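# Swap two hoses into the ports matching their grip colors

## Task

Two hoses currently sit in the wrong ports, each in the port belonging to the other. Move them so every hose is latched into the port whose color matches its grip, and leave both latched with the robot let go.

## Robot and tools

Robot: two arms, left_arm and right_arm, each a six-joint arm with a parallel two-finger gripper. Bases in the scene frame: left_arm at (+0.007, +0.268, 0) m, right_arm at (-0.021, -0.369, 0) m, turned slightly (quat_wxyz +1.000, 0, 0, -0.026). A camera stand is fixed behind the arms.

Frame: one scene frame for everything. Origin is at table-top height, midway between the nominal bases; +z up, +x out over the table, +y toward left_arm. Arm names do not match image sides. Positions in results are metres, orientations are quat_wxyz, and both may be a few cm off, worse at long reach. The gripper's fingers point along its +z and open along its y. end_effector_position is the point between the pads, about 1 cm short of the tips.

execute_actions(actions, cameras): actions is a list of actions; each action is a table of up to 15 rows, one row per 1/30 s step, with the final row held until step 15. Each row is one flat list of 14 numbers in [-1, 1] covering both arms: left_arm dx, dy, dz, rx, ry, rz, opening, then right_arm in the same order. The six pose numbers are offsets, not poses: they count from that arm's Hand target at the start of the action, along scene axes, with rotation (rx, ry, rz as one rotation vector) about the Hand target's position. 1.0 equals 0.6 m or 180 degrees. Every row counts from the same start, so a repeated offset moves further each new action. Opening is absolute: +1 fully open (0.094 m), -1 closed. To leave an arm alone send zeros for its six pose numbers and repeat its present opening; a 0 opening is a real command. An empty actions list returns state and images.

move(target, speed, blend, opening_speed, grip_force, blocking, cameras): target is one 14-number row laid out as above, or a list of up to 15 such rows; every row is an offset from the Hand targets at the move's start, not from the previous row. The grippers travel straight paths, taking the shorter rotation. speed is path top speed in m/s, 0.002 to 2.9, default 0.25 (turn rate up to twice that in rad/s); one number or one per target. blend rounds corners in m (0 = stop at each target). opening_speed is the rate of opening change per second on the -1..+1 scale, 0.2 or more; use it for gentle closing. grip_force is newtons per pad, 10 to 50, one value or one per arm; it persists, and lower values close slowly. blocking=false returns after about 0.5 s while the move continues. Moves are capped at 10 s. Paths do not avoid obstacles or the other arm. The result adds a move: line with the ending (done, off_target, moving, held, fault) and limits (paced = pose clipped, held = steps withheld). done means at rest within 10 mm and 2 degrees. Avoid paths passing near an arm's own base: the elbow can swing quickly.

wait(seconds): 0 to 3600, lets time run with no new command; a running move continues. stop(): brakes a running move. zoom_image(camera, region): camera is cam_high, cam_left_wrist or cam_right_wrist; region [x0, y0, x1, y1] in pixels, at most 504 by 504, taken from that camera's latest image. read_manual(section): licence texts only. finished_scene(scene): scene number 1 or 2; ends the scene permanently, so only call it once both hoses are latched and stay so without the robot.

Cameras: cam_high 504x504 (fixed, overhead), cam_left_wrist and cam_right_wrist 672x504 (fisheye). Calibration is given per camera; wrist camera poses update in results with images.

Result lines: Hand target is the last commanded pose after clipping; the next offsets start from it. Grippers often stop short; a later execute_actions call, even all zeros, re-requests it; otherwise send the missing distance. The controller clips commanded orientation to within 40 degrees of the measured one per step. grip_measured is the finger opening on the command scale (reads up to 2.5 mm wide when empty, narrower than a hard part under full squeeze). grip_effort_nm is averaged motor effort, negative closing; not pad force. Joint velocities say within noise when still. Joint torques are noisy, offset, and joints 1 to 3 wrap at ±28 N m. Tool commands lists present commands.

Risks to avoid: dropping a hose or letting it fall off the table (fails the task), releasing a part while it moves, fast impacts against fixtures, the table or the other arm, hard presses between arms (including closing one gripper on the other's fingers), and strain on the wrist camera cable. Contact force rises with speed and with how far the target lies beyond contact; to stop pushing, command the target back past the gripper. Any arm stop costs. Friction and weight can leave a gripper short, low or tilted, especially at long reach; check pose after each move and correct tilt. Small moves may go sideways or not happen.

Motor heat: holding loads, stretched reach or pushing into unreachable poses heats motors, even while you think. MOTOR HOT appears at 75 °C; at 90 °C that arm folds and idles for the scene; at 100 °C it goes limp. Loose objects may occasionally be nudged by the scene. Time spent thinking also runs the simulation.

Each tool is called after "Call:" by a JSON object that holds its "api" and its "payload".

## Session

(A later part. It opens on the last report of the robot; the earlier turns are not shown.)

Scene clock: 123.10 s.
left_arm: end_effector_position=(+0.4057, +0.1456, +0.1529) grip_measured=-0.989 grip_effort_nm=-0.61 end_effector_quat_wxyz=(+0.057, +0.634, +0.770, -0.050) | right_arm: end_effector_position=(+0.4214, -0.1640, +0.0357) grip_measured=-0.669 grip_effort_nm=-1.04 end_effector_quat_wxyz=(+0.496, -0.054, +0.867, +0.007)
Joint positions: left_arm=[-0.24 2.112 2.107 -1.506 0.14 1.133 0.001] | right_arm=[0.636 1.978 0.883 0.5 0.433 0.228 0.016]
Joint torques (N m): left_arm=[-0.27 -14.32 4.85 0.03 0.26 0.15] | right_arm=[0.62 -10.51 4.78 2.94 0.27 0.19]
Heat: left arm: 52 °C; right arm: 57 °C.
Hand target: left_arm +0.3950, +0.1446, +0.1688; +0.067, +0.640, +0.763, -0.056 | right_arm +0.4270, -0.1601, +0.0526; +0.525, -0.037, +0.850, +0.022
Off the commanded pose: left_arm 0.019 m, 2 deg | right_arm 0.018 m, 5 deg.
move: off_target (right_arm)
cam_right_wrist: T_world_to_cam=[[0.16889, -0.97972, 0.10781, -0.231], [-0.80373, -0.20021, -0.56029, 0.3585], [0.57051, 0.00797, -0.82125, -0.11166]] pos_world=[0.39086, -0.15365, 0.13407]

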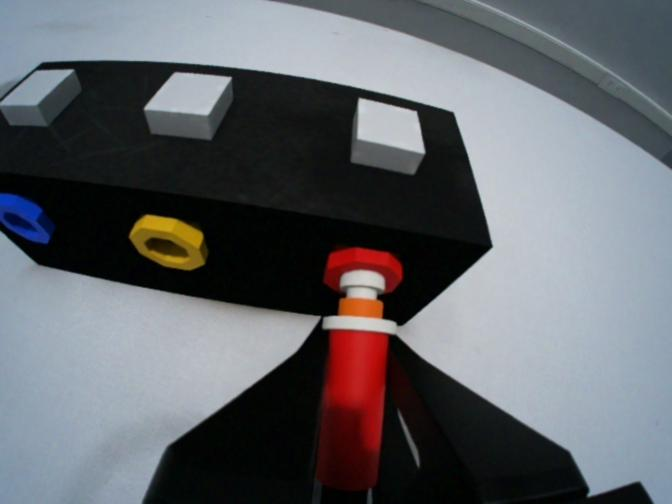

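Call:
{"api": "move", "payload": {"target": [0,0,0,0,0,0,-1,-0.045,-0.004,0.01,0,0,0,-1], "speed": 0.06, "cameras": ["cam_right_wrist"]}}

Call:
{"api": "zoom_image", "payload": {"camera": "cam_right_wrist", "region": [280, 160, 430, 360]}}

Scene clock: 124.33 s.
left_arm: end_effector_position=(+0.4057, +0.1456, +0.1529) grip_measured=-0.989 grip_effort_nm=-0.60 end_effector_quat_wxyz=(+0.057, +0.634, +0.770, -0.050) | right_arm: end_effector_position=(+0.4026, -0.1624, +0.0468) grip_measured=-0.669 grip_effort_nm=-1.05 end_effector_quat_wxyz=(+0.514, -0.046, +0.856, +0.015)
Joint positions: left_arm=[-0.24 2.112 2.107 -1.506 0.14 1.133 0.001] | right_arm=[0.673 1.916 0.797 0.564 0.47 0.249 0.016]
Joint torques (N m): left_arm=[-0.27 -14.31 4.88 0.03 0.26 0.14] | right_arm=[0.73 -11.62 4 2.27 0.25 0.2]
Heat: left arm: 52 °C; right arm: 57 °C.
Hand target: left_arm +0.3950, +0.1446, +0.1688; +0.067, +0.640, +0.763, -0.056 | right_arm +0.4000, -0.1626, +0.0585; +0.525, -0.038, +0.850, +0.022
Off the commanded pose: left_arm 0.019 m, 2 deg | right_arm 0.012 m, 2 deg.
move: off_target (right_arm)
cam_right_wrist: T_world_to_cam=[[0.16104, -0.98275, 0.09095, -0.22391], [-0.78016, -0.18321, -0.59815, 0.34492], [0.60449, 0.02537, -0.79621, -0.10398]] pos_world=[0.36801, -0.15422, 0.14389]

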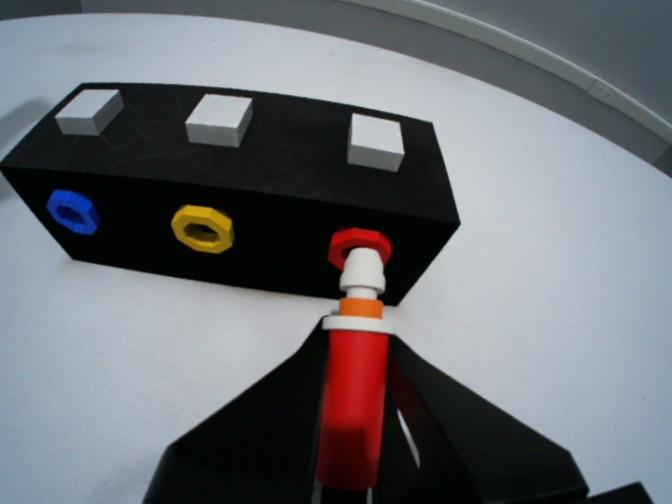

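Scaled by 2.520 from the camera's image (finer frame: 960x720).

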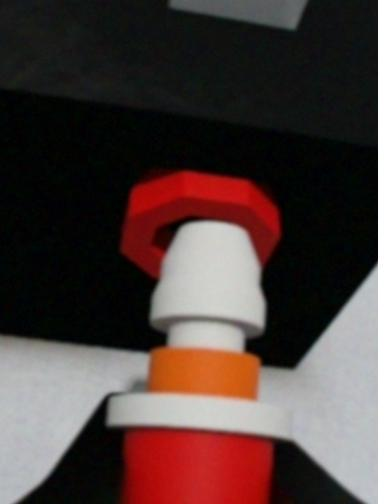

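Call:
{"api": "move", "payload": {"target": [0,0,0,0,0,0,-1,-0.055,-0.002,0.02,-0.008,0.09,0.005,-1], "speed": 0.08, "cameras": ["cam_right_wrist","cam_high"]}}

Call:
{"api": "zoom_image", "payload": {"camera": "cam_right_wrist", "region": [280, 160, 430, 360]}}

Call:
{"api": "zoom_image", "payload": {"camera": "cam_high", "region": [130, 170, 210, 250]}}

Scene clock: 127.33 s.
left_arm: end_effector_position=(+0.4057, +0.1456, +0.1529) grip_measured=-0.989 grip_effort_nm=-0.61 end_effector_quat_wxyz=(+0.057, +0.634, +0.770, -0.050) | right_arm: end_effector_position=(+0.3568, -0.1756, +0.0422) grip_measured=-0.669 grip_effort_nm=-1.04 end_effector_quat_wxyz=(+0.372, -0.057, +0.927, -0.003)
Joint positions: left_arm=[-0.24 2.112 2.107 -1.506 0.14 1.133 0.001] | right_arm=[0.679 1.753 0.889 -0.033 0.385 0.369 0.016]
Joint torques (N m): left_arm=[-0.25 -14.31 4.86 0.04 0.26 0.14] | right_arm=[0.73 -11.29 9.11 1.78 0.11 0.19]
Heat: left arm: 52 °C; right arm: 57 °C.
Hand target: left_arm +0.3950, +0.1446, +0.1688; +0.067, +0.640, +0.763, -0.056 | right_arm +0.3670, -0.1639, +0.0705; +0.399, -0.047, +0.915, +0.021
Off the commanded pose: left_arm 0.019 m, 2 deg | right_arm 0.032 m, 5 deg.
move: off_target (right_arm)
cam_right_wrist: T_world_to_cam=[[0.18701, -0.978, 0.0924, -0.23763], [-0.92646, -0.20686, -0.31446, 0.34005], [0.32666, -0.02679, -0.94476, 0.01667]] pos_world=[0.35404, -0.16161, 0.14464]
Images, in order (width x height): cam_high 504x504, cam_right_wrist 672x504.

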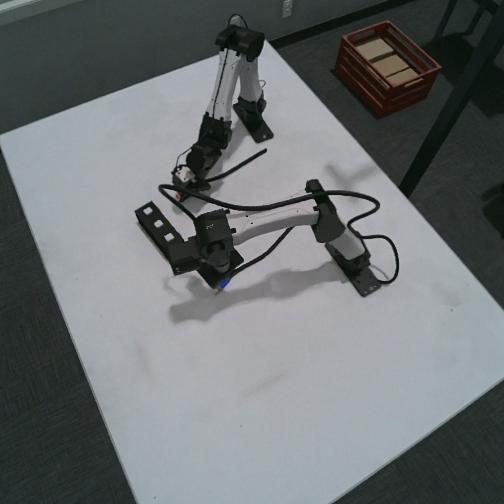

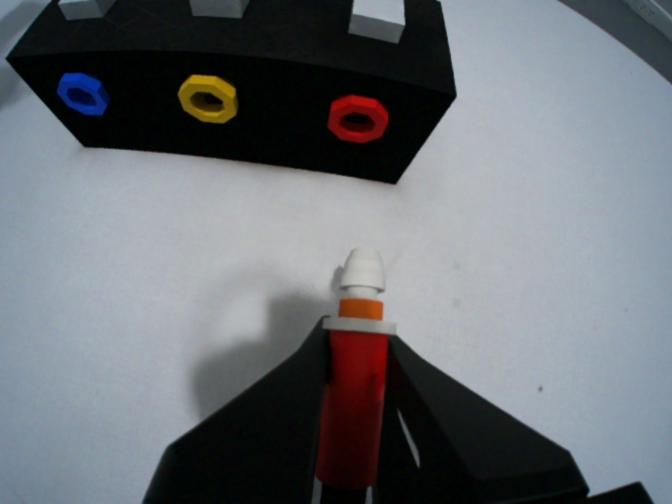

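Scaled by 2.520 from the camera's image (finer frame: 960x720).

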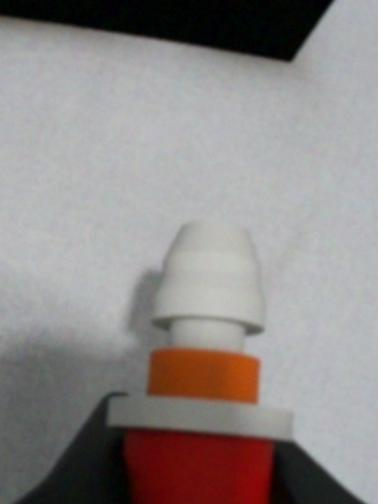

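Scaled by 6.300 from the camera's image (finer frame: 720x720).

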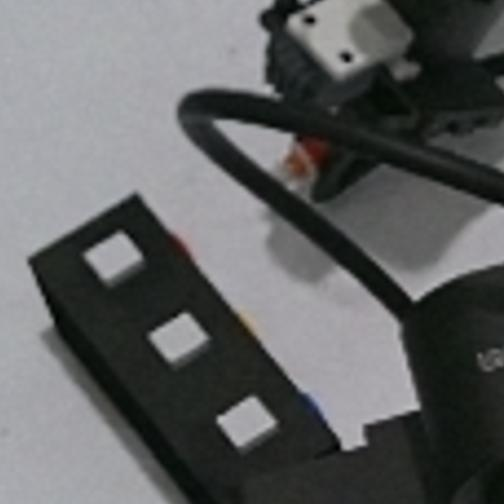

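Call:
{"api": "move", "payload": {"target": [-0.1,0.25,0.1,0,0,0,-1,0.04,0.006,-0.005,0,0,0,-1], "speed": 0.1, "cameras": ["cam_right_wrist","cam_high"]}}

Call:
{"api": "zoom_image", "payload": {"camera": "cam_right_wrist", "region": [280, 160, 430, 360]}}

Call:
{"api": "zoom_image", "payload": {"camera": "cam_high", "region": [130, 170, 210, 250]}}

Scene clock: 130.47 s.
left_arm: end_effector_position=(+0.3570, +0.3005, +0.2223) grip_measured=-0.989 grip_effort_nm=-0.60 end_effector_quat_wxyz=(+0.123, +0.628, +0.768, +0.019) | right_arm: end_effector_position=(+0.3794, -0.1665, +0.0606) grip_measured=-0.669 grip_effort_nm=-1.05 end_effector_quat_wxyz=(+0.389, -0.047, +0.920, +0.014)
Joint positions: left_arm=[0.172 1.753 1.88 -1.507 0.161 1.528 0.001] | right_arm=[0.658 1.776 0.971 -0.035 0.364 0.364 0.016]
Joint torques (N m): left_arm=[0.1 -10.33 4.83 -0.19 0.28 0.14] | right_arm=[-0.25 -6.97 9.68 1.96 0.11 -0.02]
Heat: left arm: 52 °C; right arm: 56 °C.
Hand target: left_arm +0.3350, +0.2947, +0.2288; +0.067, +0.640, +0.763, -0.056 | right_arm +0.3910, -0.1603, +0.0676; +0.400, -0.047, +0.915, +0.021
Off the commanded pose: left_arm 0.024 m, 11 deg | right_arm 0.015 m, 1 deg.
joint sent to its limit (left arm) — joint 4 (wrist pitch), lower limit. The joint targets are off in orientation, not in position.
move: off_target (left_arm, right_arm)
cam_right_wrist: T_world_to_cam=[[0.18095, -0.98174, 0.05863, -0.23086], [-0.91491, -0.1899, -0.35619, 0.36972], [0.36083, 0.01081, -0.93257, 0.01952]] pos_world=[0.37299, -0.15665, 0.16343]
Images, in order (width x height): cam_high 504x504, cam_right_wrist 672x504.

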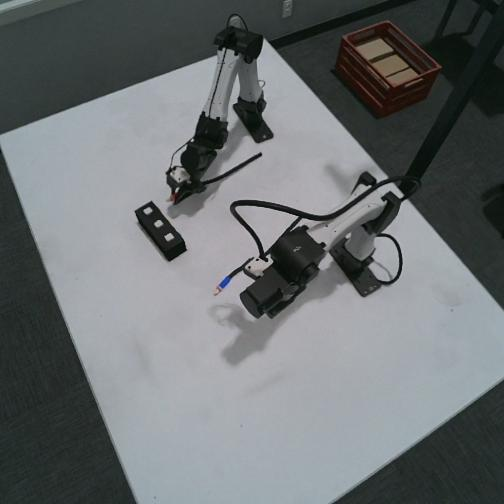

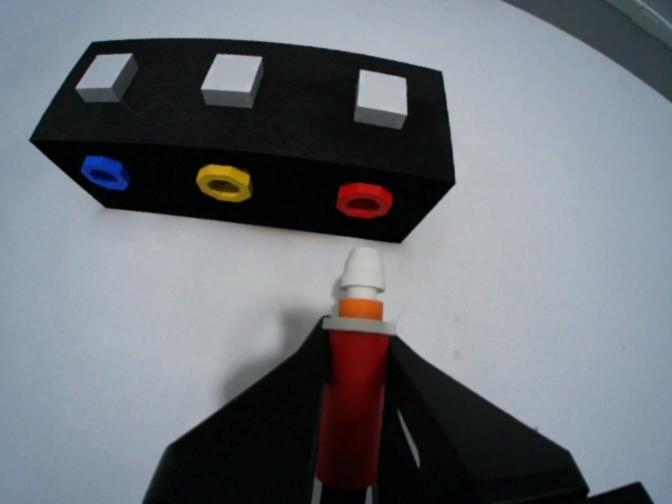

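Scaled by 2.520 from the camera's image (finer frame: 960x720).

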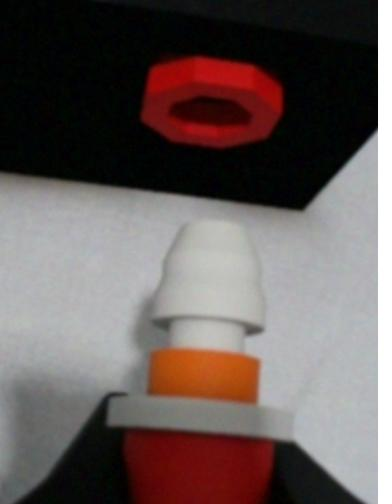

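Scaled by 6.300 from the camera's image (finer frame: 720x720).

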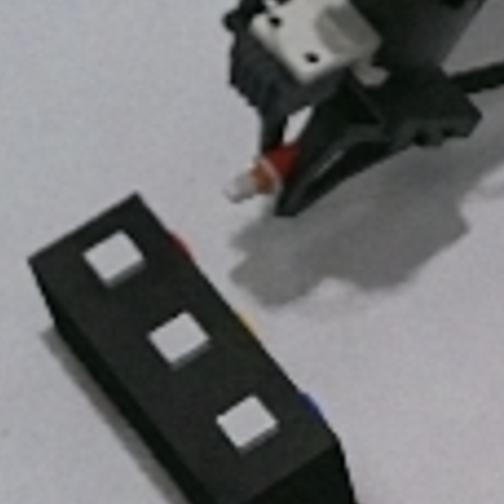

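Call:
{"api": "move", "payload": {"target": [0,0,0,0,0,0,-1,0.024,-0.002,-0.014,0.001,-0.011,0,-1], "speed": 0.06, "cameras": ["cam_right_wrist","cam_high"]}}

Call:
{"api": "zoom_image", "payload": {"camera": "cam_right_wrist", "region": [280, 160, 430, 360]}}

Call:
{"api": "zoom_image", "payload": {"camera": "cam_high", "region": [130, 170, 210, 250]}}

Scene clock: 132.00 s.
left_arm: end_effector_position=(+0.3570, +0.3005, +0.2223) grip_measured=-0.989 grip_effort_nm=-0.60 end_effector_quat_wxyz=(+0.123, +0.628, +0.768, +0.019) | right_arm: end_effector_position=(+0.3929, -0.1683, +0.0520) grip_measured=-0.669 grip_effort_nm=-1.04 end_effector_quat_wxyz=(+0.402, -0.048, +0.914, +0.013)
Joint positions: left_arm=[0.172 1.753 1.88 -1.507 0.161 1.529 0.001] | right_arm=[0.637 1.826 0.971 0.046 0.362 0.336 0.016]
Joint torques (N m): left_arm=[0.08 -10.32 4.82 -0.19 0.27 0.14] | right_arm=[-0.16 -7.19 9.13 2.14 0.11 -0.03]
Heat: left arm: 52 °C; right arm: 56 °C.
Hand target: left_arm +0.3350, +0.2947, +0.2288; +0.067, +0.640, +0.763, -0.056 | right_arm +0.4054, -0.1615, +0.0591; +0.415, -0.047, +0.908, +0.021
Off the commanded pose: left_arm 0.024 m, 11 deg | right_arm 0.016 m, 2 deg.
joint sent to its limit (left arm) — joint 4 (wrist pitch), lower limit. The joint targets are off in orientation, not in position.
move: off_target (right_arm)
cam_right_wrist: T_world_to_cam=[[0.17897, -0.98173, 0.06456, -0.23422], [-0.90516, -0.19002, -0.38024, 0.37603], [0.38557, 0.00961, -0.92263, -0.00376]] pos_world=[0.38373, -0.15845, 0.15464]
Images, in order (width x height): cam_high 504x504, cam_right_wrist 672x504.

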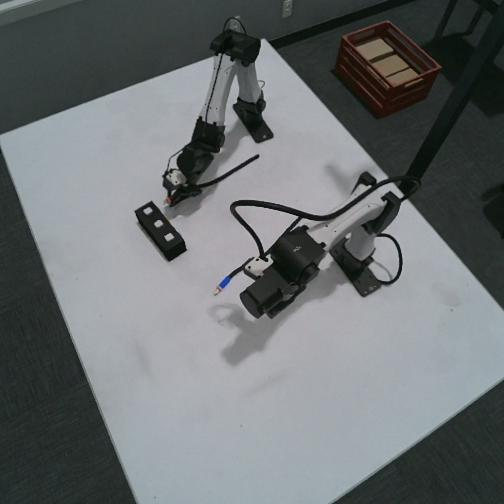

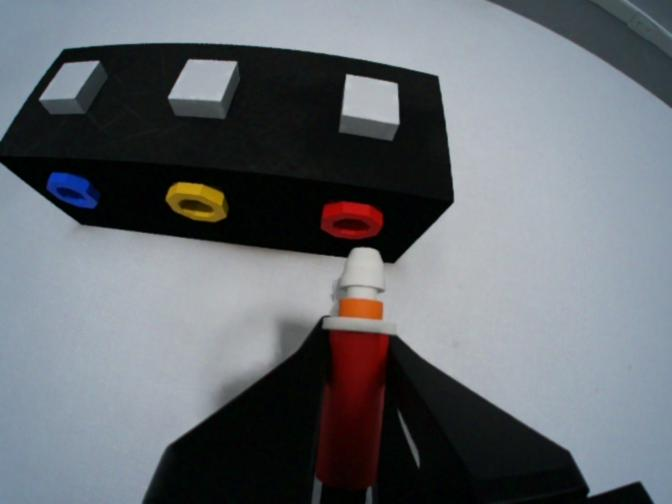

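Scaled by 2.520 from the camera's image (finer frame: 960x720).

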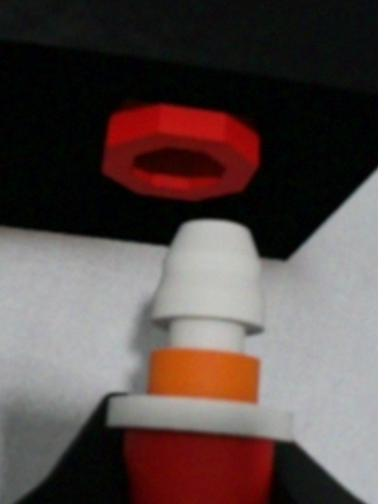

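Scaled by 6.300 from the camera's image (finer frame: 720x720).

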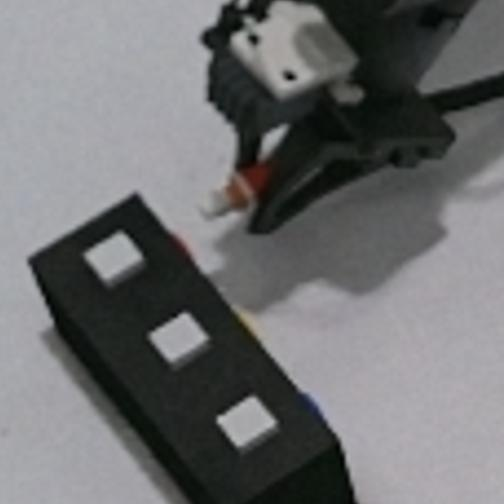

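Call:
{"api": "move", "payload": {"target": [0,0,0,0,0,0,-1,0.005,0.009,-0.017,0,0,0,-1], "speed": 0.06, "cameras": ["cam_right_wrist","cam_high"]}}

Call:
{"api": "zoom_image", "payload": {"camera": "cam_right_wrist", "region": [280, 160, 430, 360]}}

Call:
{"api": "zoom_image", "payload": {"camera": "cam_high", "region": [130, 170, 210, 250]}}

Scene clock: 133.13 s.
left_arm: end_effector_position=(+0.3570, +0.3005, +0.2223) grip_measured=-0.989 grip_effort_nm=-0.60 end_effector_quat_wxyz=(+0.123, +0.628, +0.768, +0.019) | right_arm: end_effector_position=(+0.3948, -0.1670, +0.0384) grip_measured=-0.669 grip_effort_nm=-1.04 end_effector_quat_wxyz=(+0.397, -0.049, +0.917, +0.010)
Joint positions: left_arm=[0.172 1.753 1.88 -1.507 0.161 1.529 0.001] | right_arm=[0.637 1.868 0.971 0.076 0.361 0.336 0.016]
Joint torques (N m): left_arm=[0.08 -10.3 4.85 -0.19 0.27 0.14] | right_arm=[0.59 -7.61 9.58 2.13 0.14 0.04]
Heat: left arm: 52 °C; right arm: 55 °C.
Hand target: left_arm +0.3350, +0.2947, +0.2288; +0.067, +0.640, +0.763, -0.056 | right_arm +0.4084, -0.1560, +0.0488; +0.415, -0.047, +0.908, +0.022
Off the commanded pose: left_arm 0.024 m, 11 deg | right_arm 0.020 m, 3 deg.
joint sent to its limit (left arm) — joint 4 (wrist pitch), lower limit. The joint targets are off in orientation, not in position.
move: off_target (right_arm)
cam_right_wrist: T_world_to_cam=[[0.17995, -0.98124, 0.06917, -0.23286], [-0.90899, -0.19275, -0.36958, 0.37345], [0.37598, 0.00363, -0.92662, -0.01423]] pos_world=[0.38672, -0.15646, 0.14094]
Images, in order (width x height): cam_high 504x504, cam_right_wrist 672x504.

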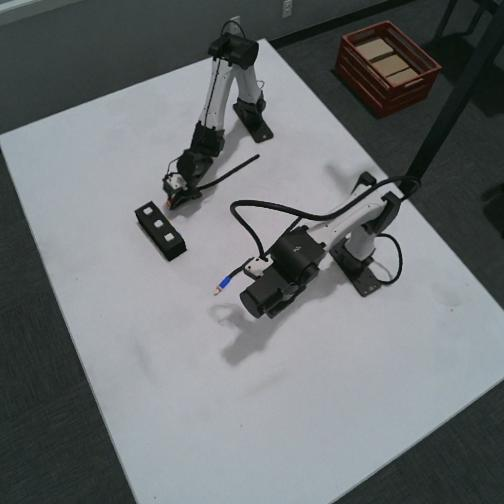

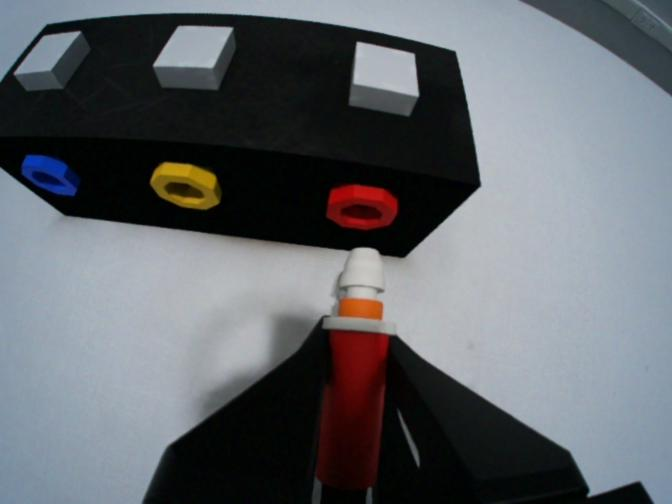

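Scaled by 2.520 from the camera's image (finer frame: 960x720).

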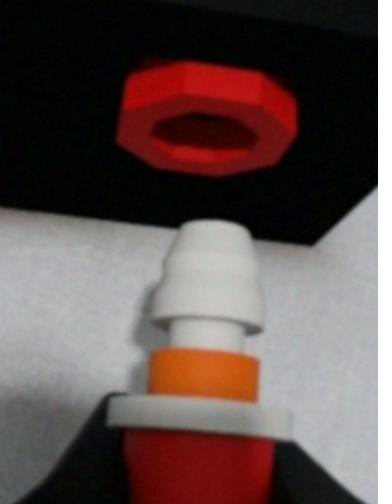

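Scaled by 6.300 from the camera's image (finer frame: 720x720).

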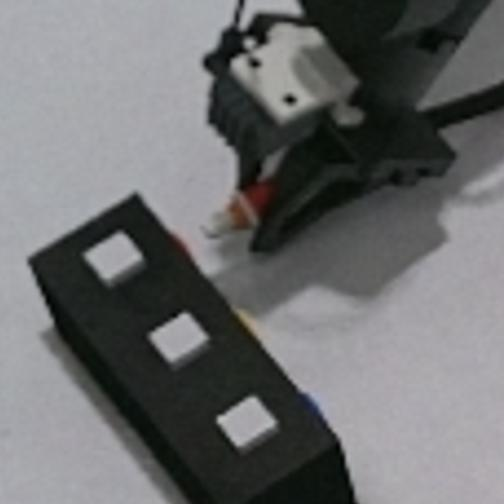

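Call:
{"api": "move", "payload": {"target": [0,0,0,0,0,0,-1,0.02,0.004,0.008,0.0015,-0.016,0,-1], "speed": 0.06, "cameras": ["cam_right_wrist","cam_high"]}}

Call:
{"api": "zoom_image", "payload": {"camera": "cam_right_wrist", "region": [280, 160, 430, 360]}}

Call:
{"api": "zoom_image", "payload": {"camera": "cam_high", "region": [130, 170, 210, 250]}}

Scene clock: 134.53 s.
left_arm: end_effector_position=(+0.3570, +0.3005, +0.2223) grip_measured=-0.989 grip_effort_nm=-0.60 end_effector_quat_wxyz=(+0.123, +0.628, +0.768, +0.019) | right_arm: end_effector_position=(+0.4067, -0.1595, +0.0451) grip_measured=-0.669 grip_effort_nm=-1.04 end_effector_quat_wxyz=(+0.420, -0.050, +0.906, +0.020)
Joint positions: left_arm=[0.172 1.753 1.88 -1.507 0.161 1.529 0.001] | right_arm=[0.637 1.89 0.985 0.142 0.363 0.319 0.016]
Joint torques (N m): left_arm=[0.1 -10.3 4.85 -0.2 0.28 0.14] | right_arm=[0.14 -7.54 9.31 2.23 0.26 0]
Heat: left arm: 52 °C; right arm: 55 °C.
Hand target: left_arm +0.3350, +0.2947, +0.2288; +0.067, +0.640, +0.763, -0.056 | right_arm +0.4204, -0.1537, +0.0538; +0.438, -0.046, +0.897, +0.022
Off the commanded pose: left_arm 0.024 m, 11 deg | right_arm 0.017 m, 2 deg.
joint sent to its limit (left arm) — joint 4 (wrist pitch), lower limit. The joint targets are off in orientation, not in position.
move: off_target (right_arm)
cam_right_wrist: T_world_to_cam=[[0.18607, -0.98072, 0.05966, -0.22999], [-0.88708, -0.19379, -0.41896, 0.38138], [0.42245, 0.02503, -0.90604, -0.02887]] pos_world=[0.3933, -0.15092, 0.14735]
Images, in order (width x height): cam_high 504x504, cam_right_wrist 672x504.

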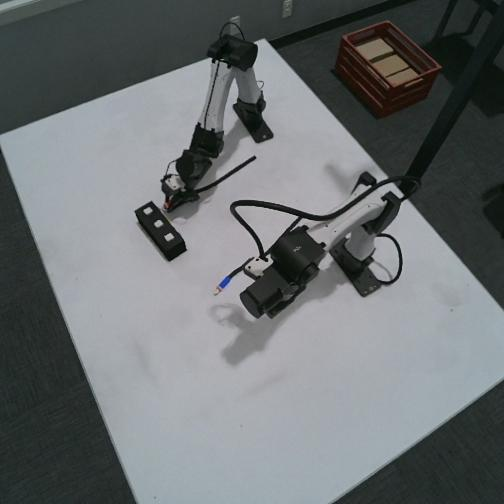

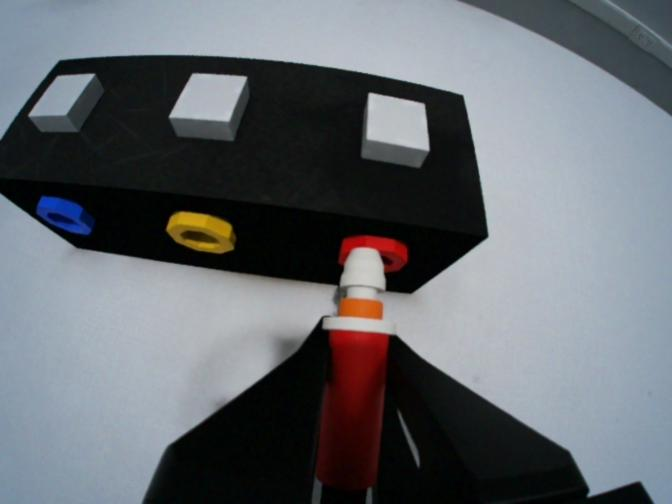

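Scaled by 2.520 from the camera's image (finer frame: 960x720).

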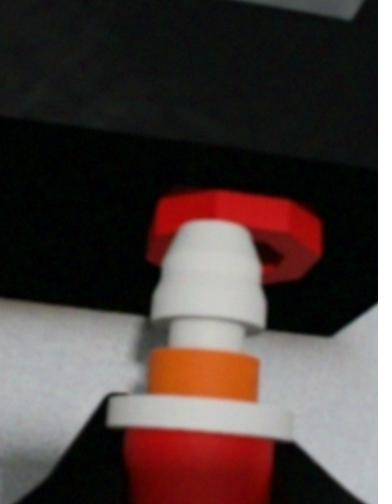

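Scaled by 6.300 from the camera's image (finer frame: 720x720).

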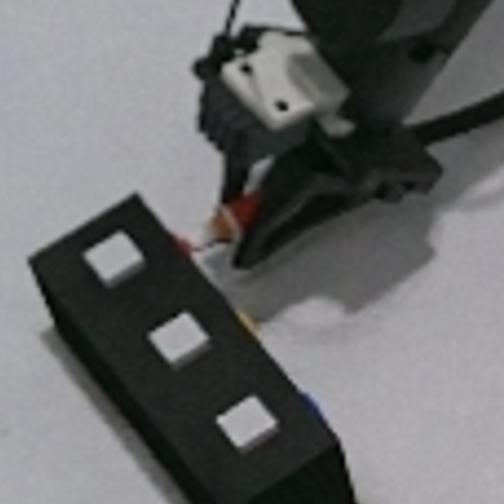

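Call:
{"api": "move", "payload": {"target": [0,0,0,0,0,0,-1,0.008,-0.008,-0.004,0,0,0,-1], "speed": 0.06, "cameras": ["cam_right_wrist"]}}

Call:
{"api": "zoom_image", "payload": {"camera": "cam_right_wrist", "region": [280, 160, 430, 360]}}

Scene clock: 135.27 s.
left_arm: end_effector_position=(+0.3570, +0.3005, +0.2223) grip_measured=-0.989 grip_effort_nm=-0.60 end_effector_quat_wxyz=(+0.123, +0.628, +0.768, +0.019) | right_arm: end_effector_position=(+0.4089, -0.1634, +0.0418) grip_measured=-0.669 grip_effort_nm=-1.04 end_effector_quat_wxyz=(+0.419, -0.052, +0.907, +0.015)
Joint positions: left_arm=[0.172 1.753 1.88 -1.507 0.161 1.529 0.001] | right_arm=[0.627 1.899 0.985 0.147 0.361 0.307 0.016]
Joint torques (N m): left_arm=[0.09 -10.32 4.82 -0.2 0.27 0.14] | right_arm=[-0.61 -7.56 9.29 2.33 0.14 -0.02]
Heat: left arm: 52 °C; right arm: 55 °C.
Hand target: left_arm +0.3350, +0.2947, +0.2288; +0.067, +0.640, +0.763, -0.056 | right_arm +0.4252, -0.1585, +0.0512; +0.438, -0.046, +0.897, +0.022
Off the commanded pose: left_arm 0.024 m, 11 deg | right_arm 0.020 m, 3 deg.
joint sent to its limit (left arm) — joint 4 (wrist pitch), lower limit. The joint targets are off in orientation, not in position.
move: off_target (right_arm)
cam_right_wrist: T_world_to_cam=[[0.1858, -0.98015, 0.0692, -0.23422], [-0.8885, -0.19767, -0.41412, 0.38102], [0.41958, 0.01546, -0.90759, -0.03299]] pos_world=[0.3959, -0.15374, 0.14405]

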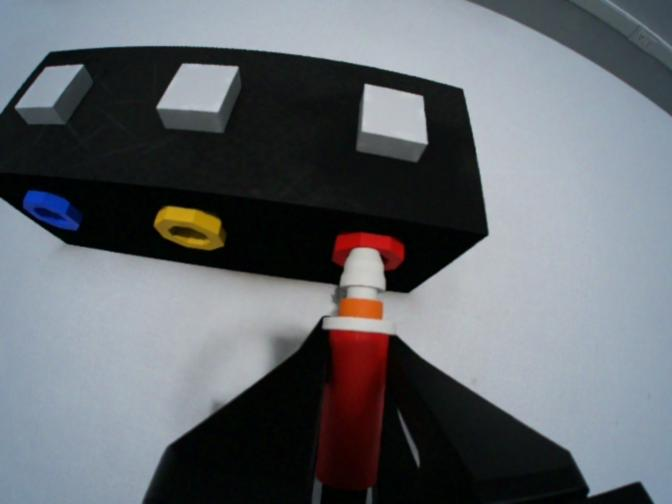

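Scaled by 2.520 from the camera's image (finer frame: 960x720).

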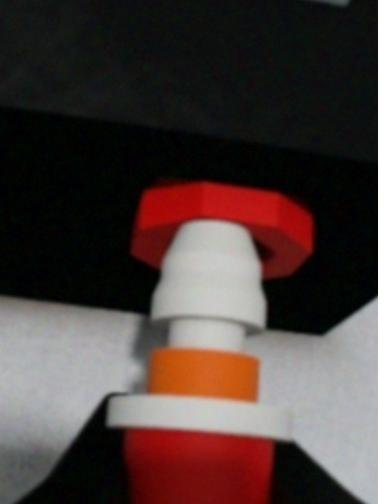

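Call:
{"api": "move", "payload": {"target": [0,0,0,0,0,0,-1,0.03,0.0,0.002,0,0,0,-1], "speed": 0.06, "cameras": ["cam_right_wrist"]}}

Call:
{"api": "zoom_image", "payload": {"camera": "cam_right_wrist", "region": [280, 160, 430, 360]}}

Scene clock: 136.27 s.
left_arm: end_effector_position=(+0.3570, +0.3005, +0.2223) grip_measured=-0.989 grip_effort_nm=-0.60 end_effector_quat_wxyz=(+0.123, +0.628, +0.768, +0.019) | right_arm: end_effector_position=(+0.4189, -0.1640, +0.0371) grip_measured=-0.669 grip_effort_nm=-1.05 end_effector_quat_wxyz=(+0.407, -0.057, +0.911, +0.013)
Joint positions: left_arm=[0.172 1.753 1.88 -1.507 0.161 1.529 0.001] | right_arm=[0.607 1.936 1.037 0.112 0.338 0.289 0.016]
Joint torques (N m): left_arm=[0.1 -10.32 4.83 -0.2 0.27 0.14] | right_arm=[-1.03 -7.72 10.51 2.49 0.18 -0.04]
Heat: left arm: 52 °C; right arm: 55 °C.
Hand target: left_arm +0.3350, +0.2947, +0.2288; +0.067, +0.640, +0.763, -0.056 | right_arm +0.4432, -0.1583, +0.0525; +0.438, -0.047, +0.897, +0.023
Off the commanded pose: left_arm 0.024 m, 11 deg | right_arm 0.029 m, 4 deg.
joint sent to its limit (left arm) — joint 4 (wrist pitch), lower limit. The joint targets are off in orientation, not in position.
move: off_target (right_arm)
cam_right_wrist: T_world_to_cam=[[0.19503, -0.97796, 0.07455, -0.24009], [-0.89664, -0.20858, -0.39054, 0.38852], [0.39748, 0.00932, -0.91756, -0.0329]] pos_world=[0.40826, -0.15345, 0.13945]

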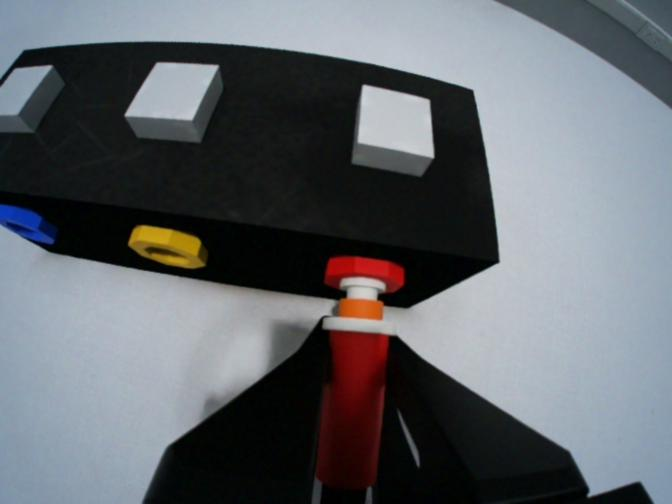

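Scaled by 2.520 from the camera's image (finer frame: 960x720).

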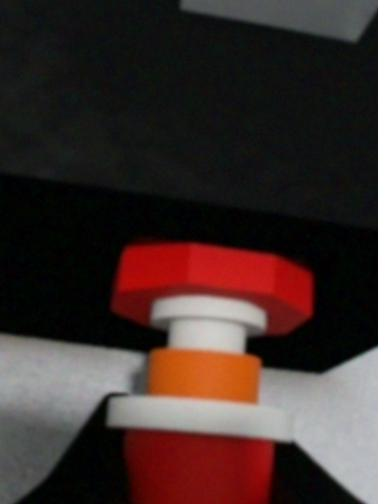

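Call:
{"api": "move", "payload": {"target": [[0,0,0,0,0,0,-1,0.0,0.0,0.02,0,0,0,-1],[0,0,0,0,0,0,-1,0.07,0.006,0.03,0,0,0,-1]], "speed": 0.08, "cameras": ["cam_right_wrist"]}}

Call:
{"api": "zoom_image", "payload": {"camera": "cam_right_wrist", "region": [280, 160, 430, 360]}}

Scene clock: 138.13 s.
left_arm: end_effector_position=(+0.3570, +0.3005, +0.2223) grip_measured=-0.989 grip_effort_nm=-0.60 end_effector_quat_wxyz=(+0.123, +0.628, +0.768, +0.019) | right_arm: end_effector_position=(+0.4191, -0.1660, +0.0361) grip_measured=-0.670 grip_effort_nm=-1.05 end_effector_quat_wxyz=(+0.343, -0.081, +0.936, -0.003)
Joint positions: left_arm=[0.172 1.753 1.88 -1.507 0.161 1.529 0.001] | right_arm=[0.586 1.961 1.182 -0.144 0.288 0.265 0.015]
Joint torques (N m): left_arm=[0.09 -10.32 4.82 -0.19 0.28 0.14] | right_arm=[-2.97 -7.1 13.16 3.77 0.39 -0.06]
Heat: left arm: 52 °C; right arm: 55 °C.
Hand target: left_arm +0.3350, +0.2947, +0.2288; +0.067, +0.640, +0.763, -0.056 | right_arm +0.4852, -0.1549, +0.0704; +0.438, -0.046, +0.897, +0.022
Off the commanded pose: left_arm 0.024 m, 11 deg | right_arm 0.075 m, 13 deg.
joint sent to its limit (left arm) — joint 4 (wrist pitch), lower limit. The joint targets are off in orientation, not in position.
move: off_target (right_arm)
cam_right_wrist: T_world_to_cam=[[0.23547, -0.96676, 0.0996, -0.25806], [-0.93336, -0.25352, -0.25409, 0.3909], [0.2709, -0.03313, -0.96204, 0.01383]] pos_world=[0.42187, -0.14993, 0.13833]

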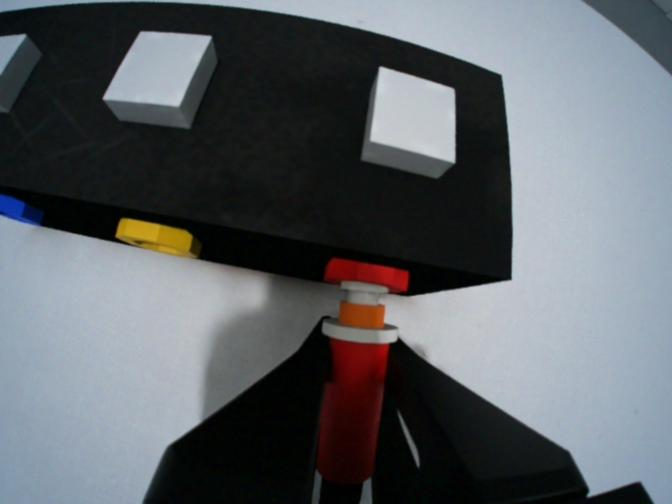

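Scaled by 2.520 from the camera's image (finer frame: 960x720).

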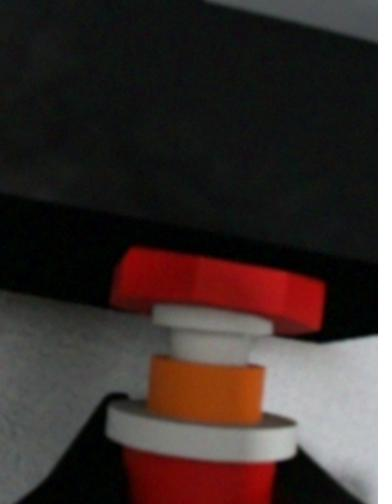

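Call:
{"api": "move", "payload": {"target": [[0,0,0,0,0,0,-1,-0.105,-0.01,-0.03,0,0,0,-1],[0,0,0,0,0,0,-1,-0.105,-0.01,-0.03,0,0,0,-0.4],[0,0,0,0,0,0,-1,-0.12,-0.012,-0.03,0.0107,-0.122,0,-0.4]], "speed": 0.06, "cameras": ["cam_right_wrist","cam_high"]}}

Call:
{"api": "zoom_image", "payload": {"camera": "cam_high", "region": [130, 170, 210, 250]}}

Scene clock: 144.57 s.
left_arm: end_effector_position=(+0.3570, +0.3005, +0.2223) grip_measured=-0.989 grip_effort_nm=-0.60 end_effector_quat_wxyz=(+0.123, +0.628, +0.768, +0.019) | right_arm: end_effector_position=(+0.4171, -0.1623, +0.0626) grip_measured=-0.402 grip_effort_nm=0.11 end_effector_quat_wxyz=(+0.606, -0.036, +0.794, +0.033)
Joint positions: left_arm=[0.172 1.753 1.88 -1.507 0.161 1.529 0.001] | right_arm=[0.663 2.03 0.731 0.996 0.493 0.157 0.028]
Joint torques (N m): left_arm=[0.09 -10.33 4.85 -0.19 0.27 0.14] | right_arm=[0.79 -7.27 3.63 2.54 0.12 -0.01]
Heat: left arm: 52 °C; right arm: 55 °C.
Hand target: left_arm +0.3350, +0.2947, +0.2288; +0.067, +0.640, +0.763, -0.056 | right_arm +0.4131, -0.1620, +0.0523; +0.602, -0.043, +0.797, +0.028
Off the commanded pose: left_arm 0.024 m, 11 deg | right_arm 0.011 m, 1 deg.
joint sent to its limit (left arm) — joint 4 (wrist pitch), lower limit. The joint targets are off in orientation, not in position.
move: off_target (right_arm); target 2's new opening was sent with right_arm's hand 0.019 m and 4 deg from that target
cam_right_wrist: T_world_to_cam=[[0.14572, -0.98662, 0.07308, -0.22075], [-0.62926, -0.14944, -0.76269, 0.31855], [0.76341, 0.06515, -0.64262, -0.16948]] pos_world=[0.36201, -0.15915, 0.15018]
Images, in order (width x height): cam_high 504x504, cam_right_wrist 672x504.

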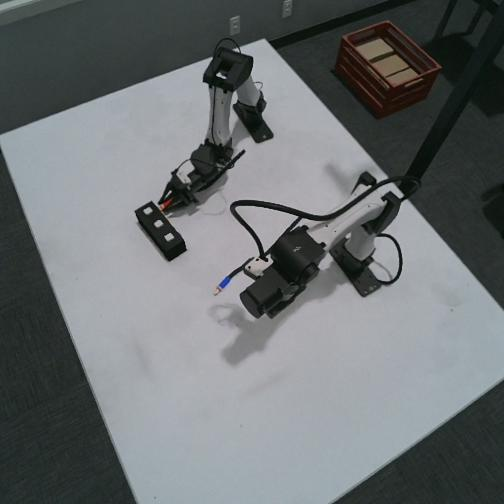

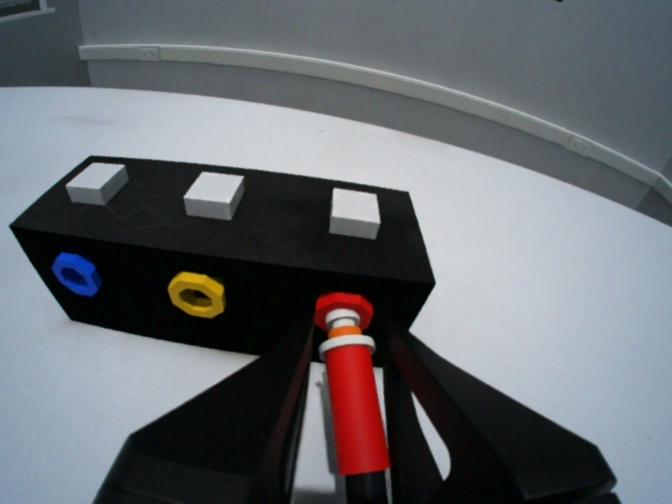

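Scaled by 6.300 from the camera's image (finer frame: 720x720).

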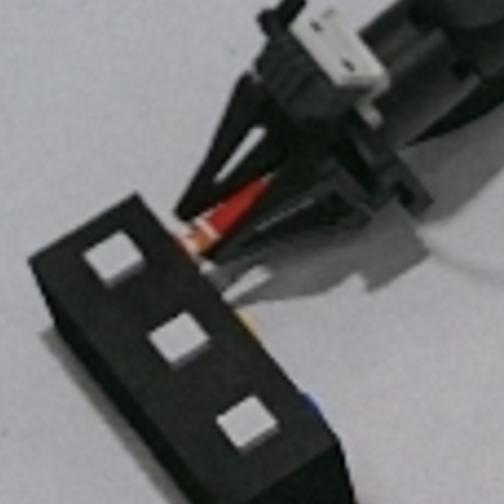

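Call:
{"api": "move", "payload": {"target": [[0,0,0,0,0,0,-1,-0.012,-0.004,-0.03,0,0,0.0,-0.4],[0,0,0,0,0,0,-1,-0.006,-0.004,-0.033,0,0,0.0,-0.4]], "speed": 0.06, "cameras": ["cam_right_wrist"]}}

Scene clock: 146.07 s.
left_arm: end_effector_position=(+0.3570, +0.3005, +0.2223) grip_measured=-0.989 grip_effort_nm=-0.60 end_effector_quat_wxyz=(+0.123, +0.628, +0.768, +0.019) | right_arm: end_effector_position=(+0.4129, -0.1614, +0.0544) grip_measured=-0.402 grip_effort_nm=0.10 end_effector_quat_wxyz=(+0.621, -0.030, +0.782, +0.043)
Joint positions: left_arm=[0.172 1.753 1.88 -1.507 0.161 1.529 0.001] | right_arm=[0.672 2.092 0.702 1.131 0.498 0.156 0.028]
Joint torques (N m): left_arm=[0.09 -10.32 4.82 -0.19 0.28 0.14] | right_arm=[0.12 -6.37 3.59 2.07 0.05 0]
Heat: left arm: 51 °C; right arm: 54 °C.
Hand target: left_arm +0.3350, +0.2947, +0.2288; +0.067, +0.640, +0.763, -0.056 | right_arm +0.4096, -0.1645, +0.0326; +0.602, -0.042, +0.797, +0.028
Off the commanded pose: left_arm 0.024 m, 11 deg | right_arm 0.022 m, 4 deg.
joint sent to its limit (left arm) — joint 4 (wrist pitch), lower limit. The joint targets are off in orientation, not in position.
move: off_target (right_arm)
cam_right_wrist: T_world_to_cam=[[0.14712, -0.98759, 0.0549, -0.21828], [-0.59982, -0.13321, -0.78897, 0.30174], [0.78649, 0.08314, -0.61198, -0.17997]] pos_world=[0.35465, -0.16042, 0.13991]

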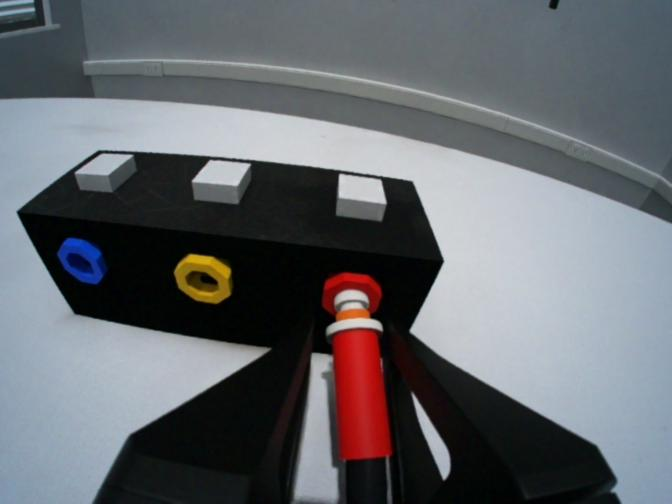

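Call:
{"api": "move", "payload": {"target": [[0,0,0,0,0,0,-1,0.008,-0.003,0.01,-0.0045,0.05,0.005,-0.4],[0,0,0,0,0,0,-1,0.008,-0.003,0.008,-0.0045,0.05,0.005,-1]], "speed": 0.06, "opening_speed": 1.0, "cameras": ["cam_right_wrist"]}}

Scene clock: 149.03 s.
left_arm: end_effector_position=(+0.3570, +0.3005, +0.2223) grip_measured=-0.989 grip_effort_nm=-0.60 end_effector_quat_wxyz=(+0.123, +0.628, +0.768, +0.019) | right_arm: end_effector_position=(+0.4137, -0.1663, +0.0373) grip_measured=-0.654 grip_effort_nm=-1.04 end_effector_quat_wxyz=(+0.546, -0.051, +0.836, +0.029)
Joint positions: left_arm=[0.172 1.753 1.88 -1.507 0.161 1.529 0.001] | right_arm=[0.641 2.005 0.759 0.788 0.433 0.197 0.016]
Joint torques (N m): left_arm=[0.09 -10.32 4.81 -0.19 0.27 0.14] | right_arm=[-0.16 -10.11 5.96 1.67 -0.02 0.17]
Heat: left arm: 51 °C; right arm: 54 °C.
Hand target: left_arm +0.3350, +0.2947, +0.2288; +0.067, +0.640, +0.763, -0.056 | right_arm +0.4145, -0.1663, +0.0375; +0.537, -0.051, +0.842, +0.031
Off the commanded pose: left_arm 0.024 m, 11 deg | right_arm 0.001 m, 1 deg.
joint sent to its limit (left arm) — joint 4 (wrist pitch), lower limit. The joint targets are off in orientation, not in position.
move: done
cam_right_wrist: T_world_to_cam=[[0.17667, -0.98095, 0.08075, -0.23451], [-0.72924, -0.18555, -0.65862, 0.32792], [0.66106, 0.05747, -0.74813, -0.1379]] pos_world=[0.37173, -0.16127, 0.13174]

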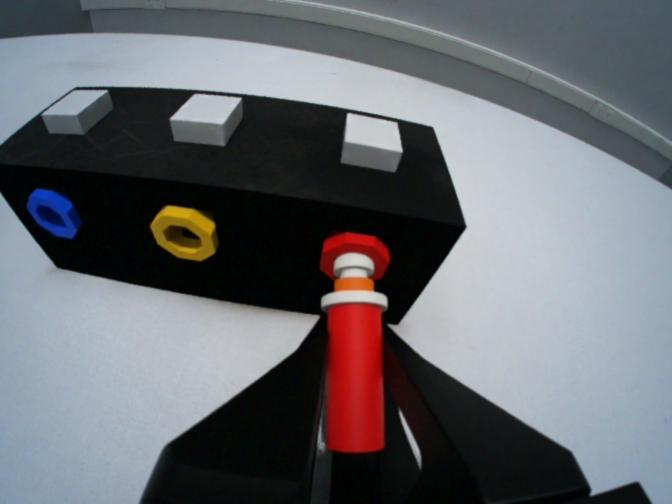

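Call:
{"api": "move", "payload": {"target": [[0,0,0,0,0,0,-1,0.0,0.002,0.012,0,-0.0,0,-1],[0,0,0,0,0,0,-1,0.10,0.012,0.03,0,-0.03,0,-1]], "speed": 0.1, "cameras": ["cam_right_wrist"]}}

Call:
{"api": "zoom_image", "payload": {"camera": "cam_right_wrist", "region": [280, 160, 430, 360]}}

Scene clock: 150.70 s.
left_arm: end_effector_position=(+0.3570, +0.3005, +0.2223) grip_measured=-0.989 grip_effort_nm=-0.61 end_effector_quat_wxyz=(+0.123, +0.628, +0.768, +0.019) | right_arm: end_effector_position=(+0.4232, -0.1658, +0.0347) grip_measured=-0.666 grip_effort_nm=-1.04 end_effector_quat_wxyz=(+0.534, -0.074, +0.843, +0.005)
Joint positions: left_arm=[0.172 1.753 1.88 -1.507 0.161 1.529 0.001] | right_arm=[0.63 2.019 0.818 0.707 0.431 0.144 0.016]
Joint torques (N m): left_arm=[0.06 -10.3 4.82 -0.2 0.28 0.14] | right_arm=[-4.57 -3.84 15.1 3.11 -0.35 -0.12]
Heat: left arm: 51 °C; right arm: 54 °C.
Hand target: left_arm +0.3350, +0.2947, +0.2288; +0.067, +0.640, +0.763, -0.056 | right_arm +0.4745, -0.1590, +0.0555; +0.576, -0.052, +0.815, +0.028
Off the commanded pose: left_arm 0.024 m, 11 deg | right_arm 0.056 m, 7 deg.
joint sent to its limit (left arm) — joint 4 (wrist pitch), lower limit. The joint targets are off in orientation, not in position.
move: off_target (right_arm)
cam_right_wrist: T_world_to_cam=[[0.1922, -0.97112, 0.14134, -0.24251], [-0.74251, -0.23808, -0.6261, 0.32904], [0.64167, 0.01539, -0.76683, -0.14428]] pos_world=[0.3835, -0.15495, 0.12965]

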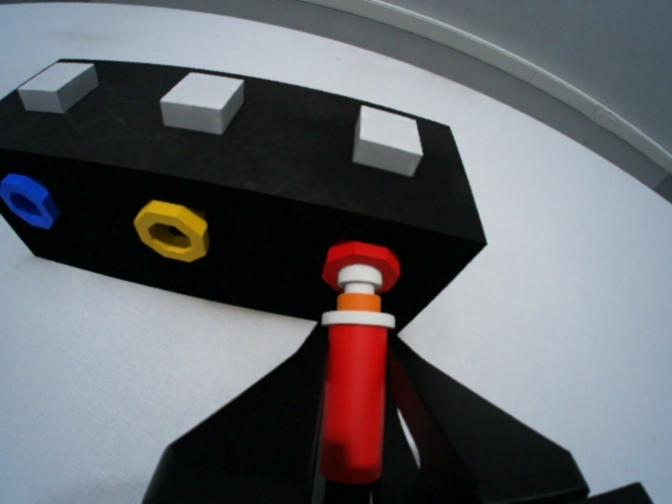

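Scaled by 2.520 from the camera's image (finer frame: 960x720).

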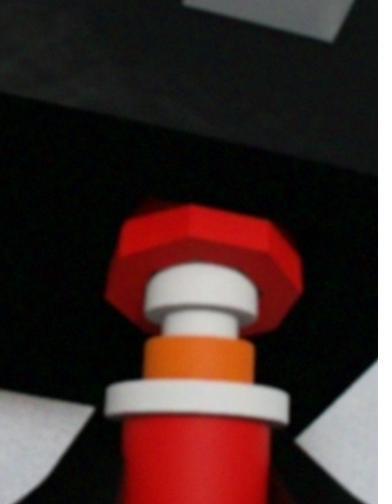

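Call:
{"api": "move", "payload": {"target": [[0,0,0,0,0,0,-1,-0.095,-0.01,0.0,0,0.015,0,-1],[0,0,0,0,0,0,-1,-0.095,-0.01,0.012,0,0.025,0,-1]], "speed": 0.1, "cameras": ["cam_right_wrist","cam_high"]}}

Call:
{"api": "zoom_image", "payload": {"camera": "cam_right_wrist", "region": [280, 160, 430, 360]}}

Call:
{"api": "zoom_image", "payload": {"camera": "cam_high", "region": [130, 170, 210, 250]}}

Scene clock: 152.53 s.
left_arm: end_effector_position=(+0.3570, +0.3005, +0.2223) grip_measured=-0.989 grip_effort_nm=-0.60 end_effector_quat_wxyz=(+0.123, +0.628, +0.768, +0.019) | right_arm: end_effector_position=(+0.4140, -0.1672, +0.0352) grip_measured=-0.667 grip_effort_nm=-1.05 end_effector_quat_wxyz=(+0.515, -0.070, +0.854, +0.015)
Joint positions: left_arm=[0.172 1.753 1.88 -1.507 0.161 1.529 0.001] | right_arm=[0.632 1.971 0.802 0.632 0.412 0.182 0.016]
Joint torques (N m): left_arm=[0.09 -10.33 4.83 -0.19 0.27 0.14] | right_arm=[0.65 -13.24 4.7 2.55 0.26 0.25]
Heat: left arm: 51 °C; right arm: 55 °C.
Hand target: left_arm +0.3350, +0.2947, +0.2288; +0.067, +0.640, +0.763, -0.056 | right_arm +0.4174, -0.1650, +0.0628; +0.543, -0.051, +0.837, +0.030
Off the commanded pose: left_arm 0.024 m, 11 deg | right_arm 0.028 m, 5 deg.
joint sent to its limit (left arm) — joint 4 (wrist pitch), lower limit. The joint targets are off in orientation, not in position.
move: off_target (right_arm)
cam_right_wrist: T_world_to_cam=[[0.19937, -0.97314, 0.1151, -0.24456], [-0.76955, -0.2282, -0.59642, 0.33403], [0.60667, 0.03033, -0.79438, -0.12005]] pos_world=[0.37864, -0.15812, 0.132]
Images, in order (width x height): cam_high 504x504, cam_right_wrist 672x504.

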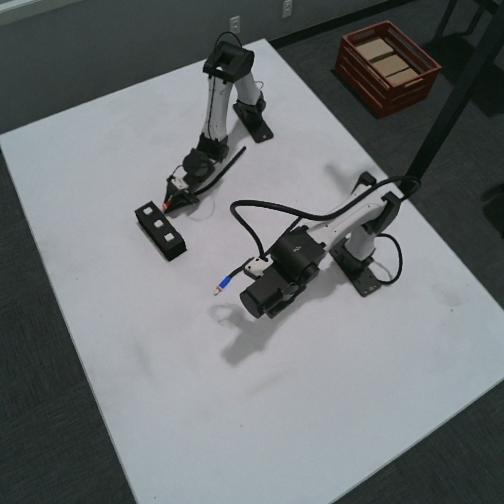

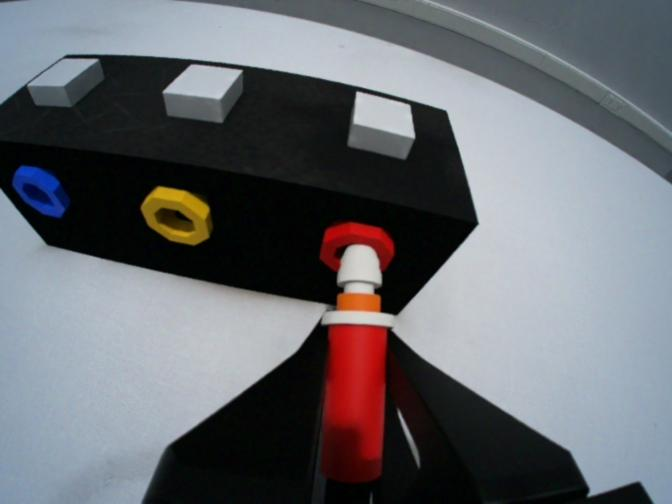

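Scaled by 2.520 from the camera's image (finer frame: 960x720).

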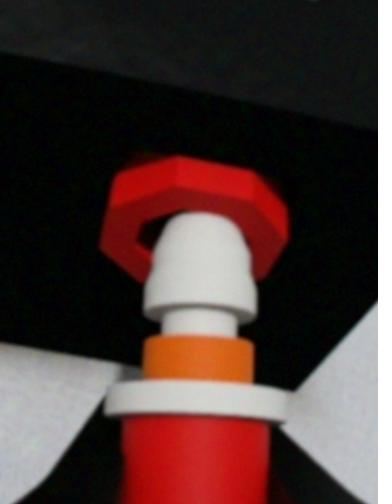

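Scaled by 6.300 from the camera's image (finer frame: 720x720).

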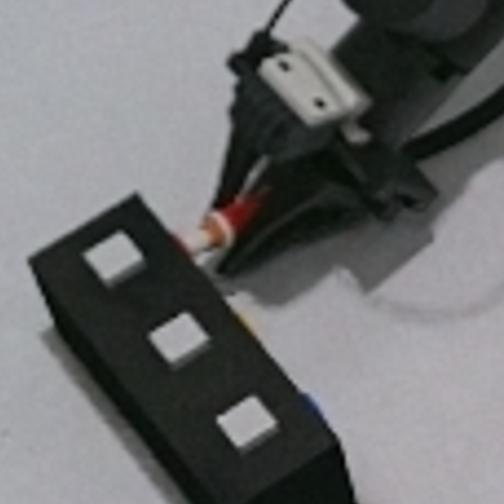

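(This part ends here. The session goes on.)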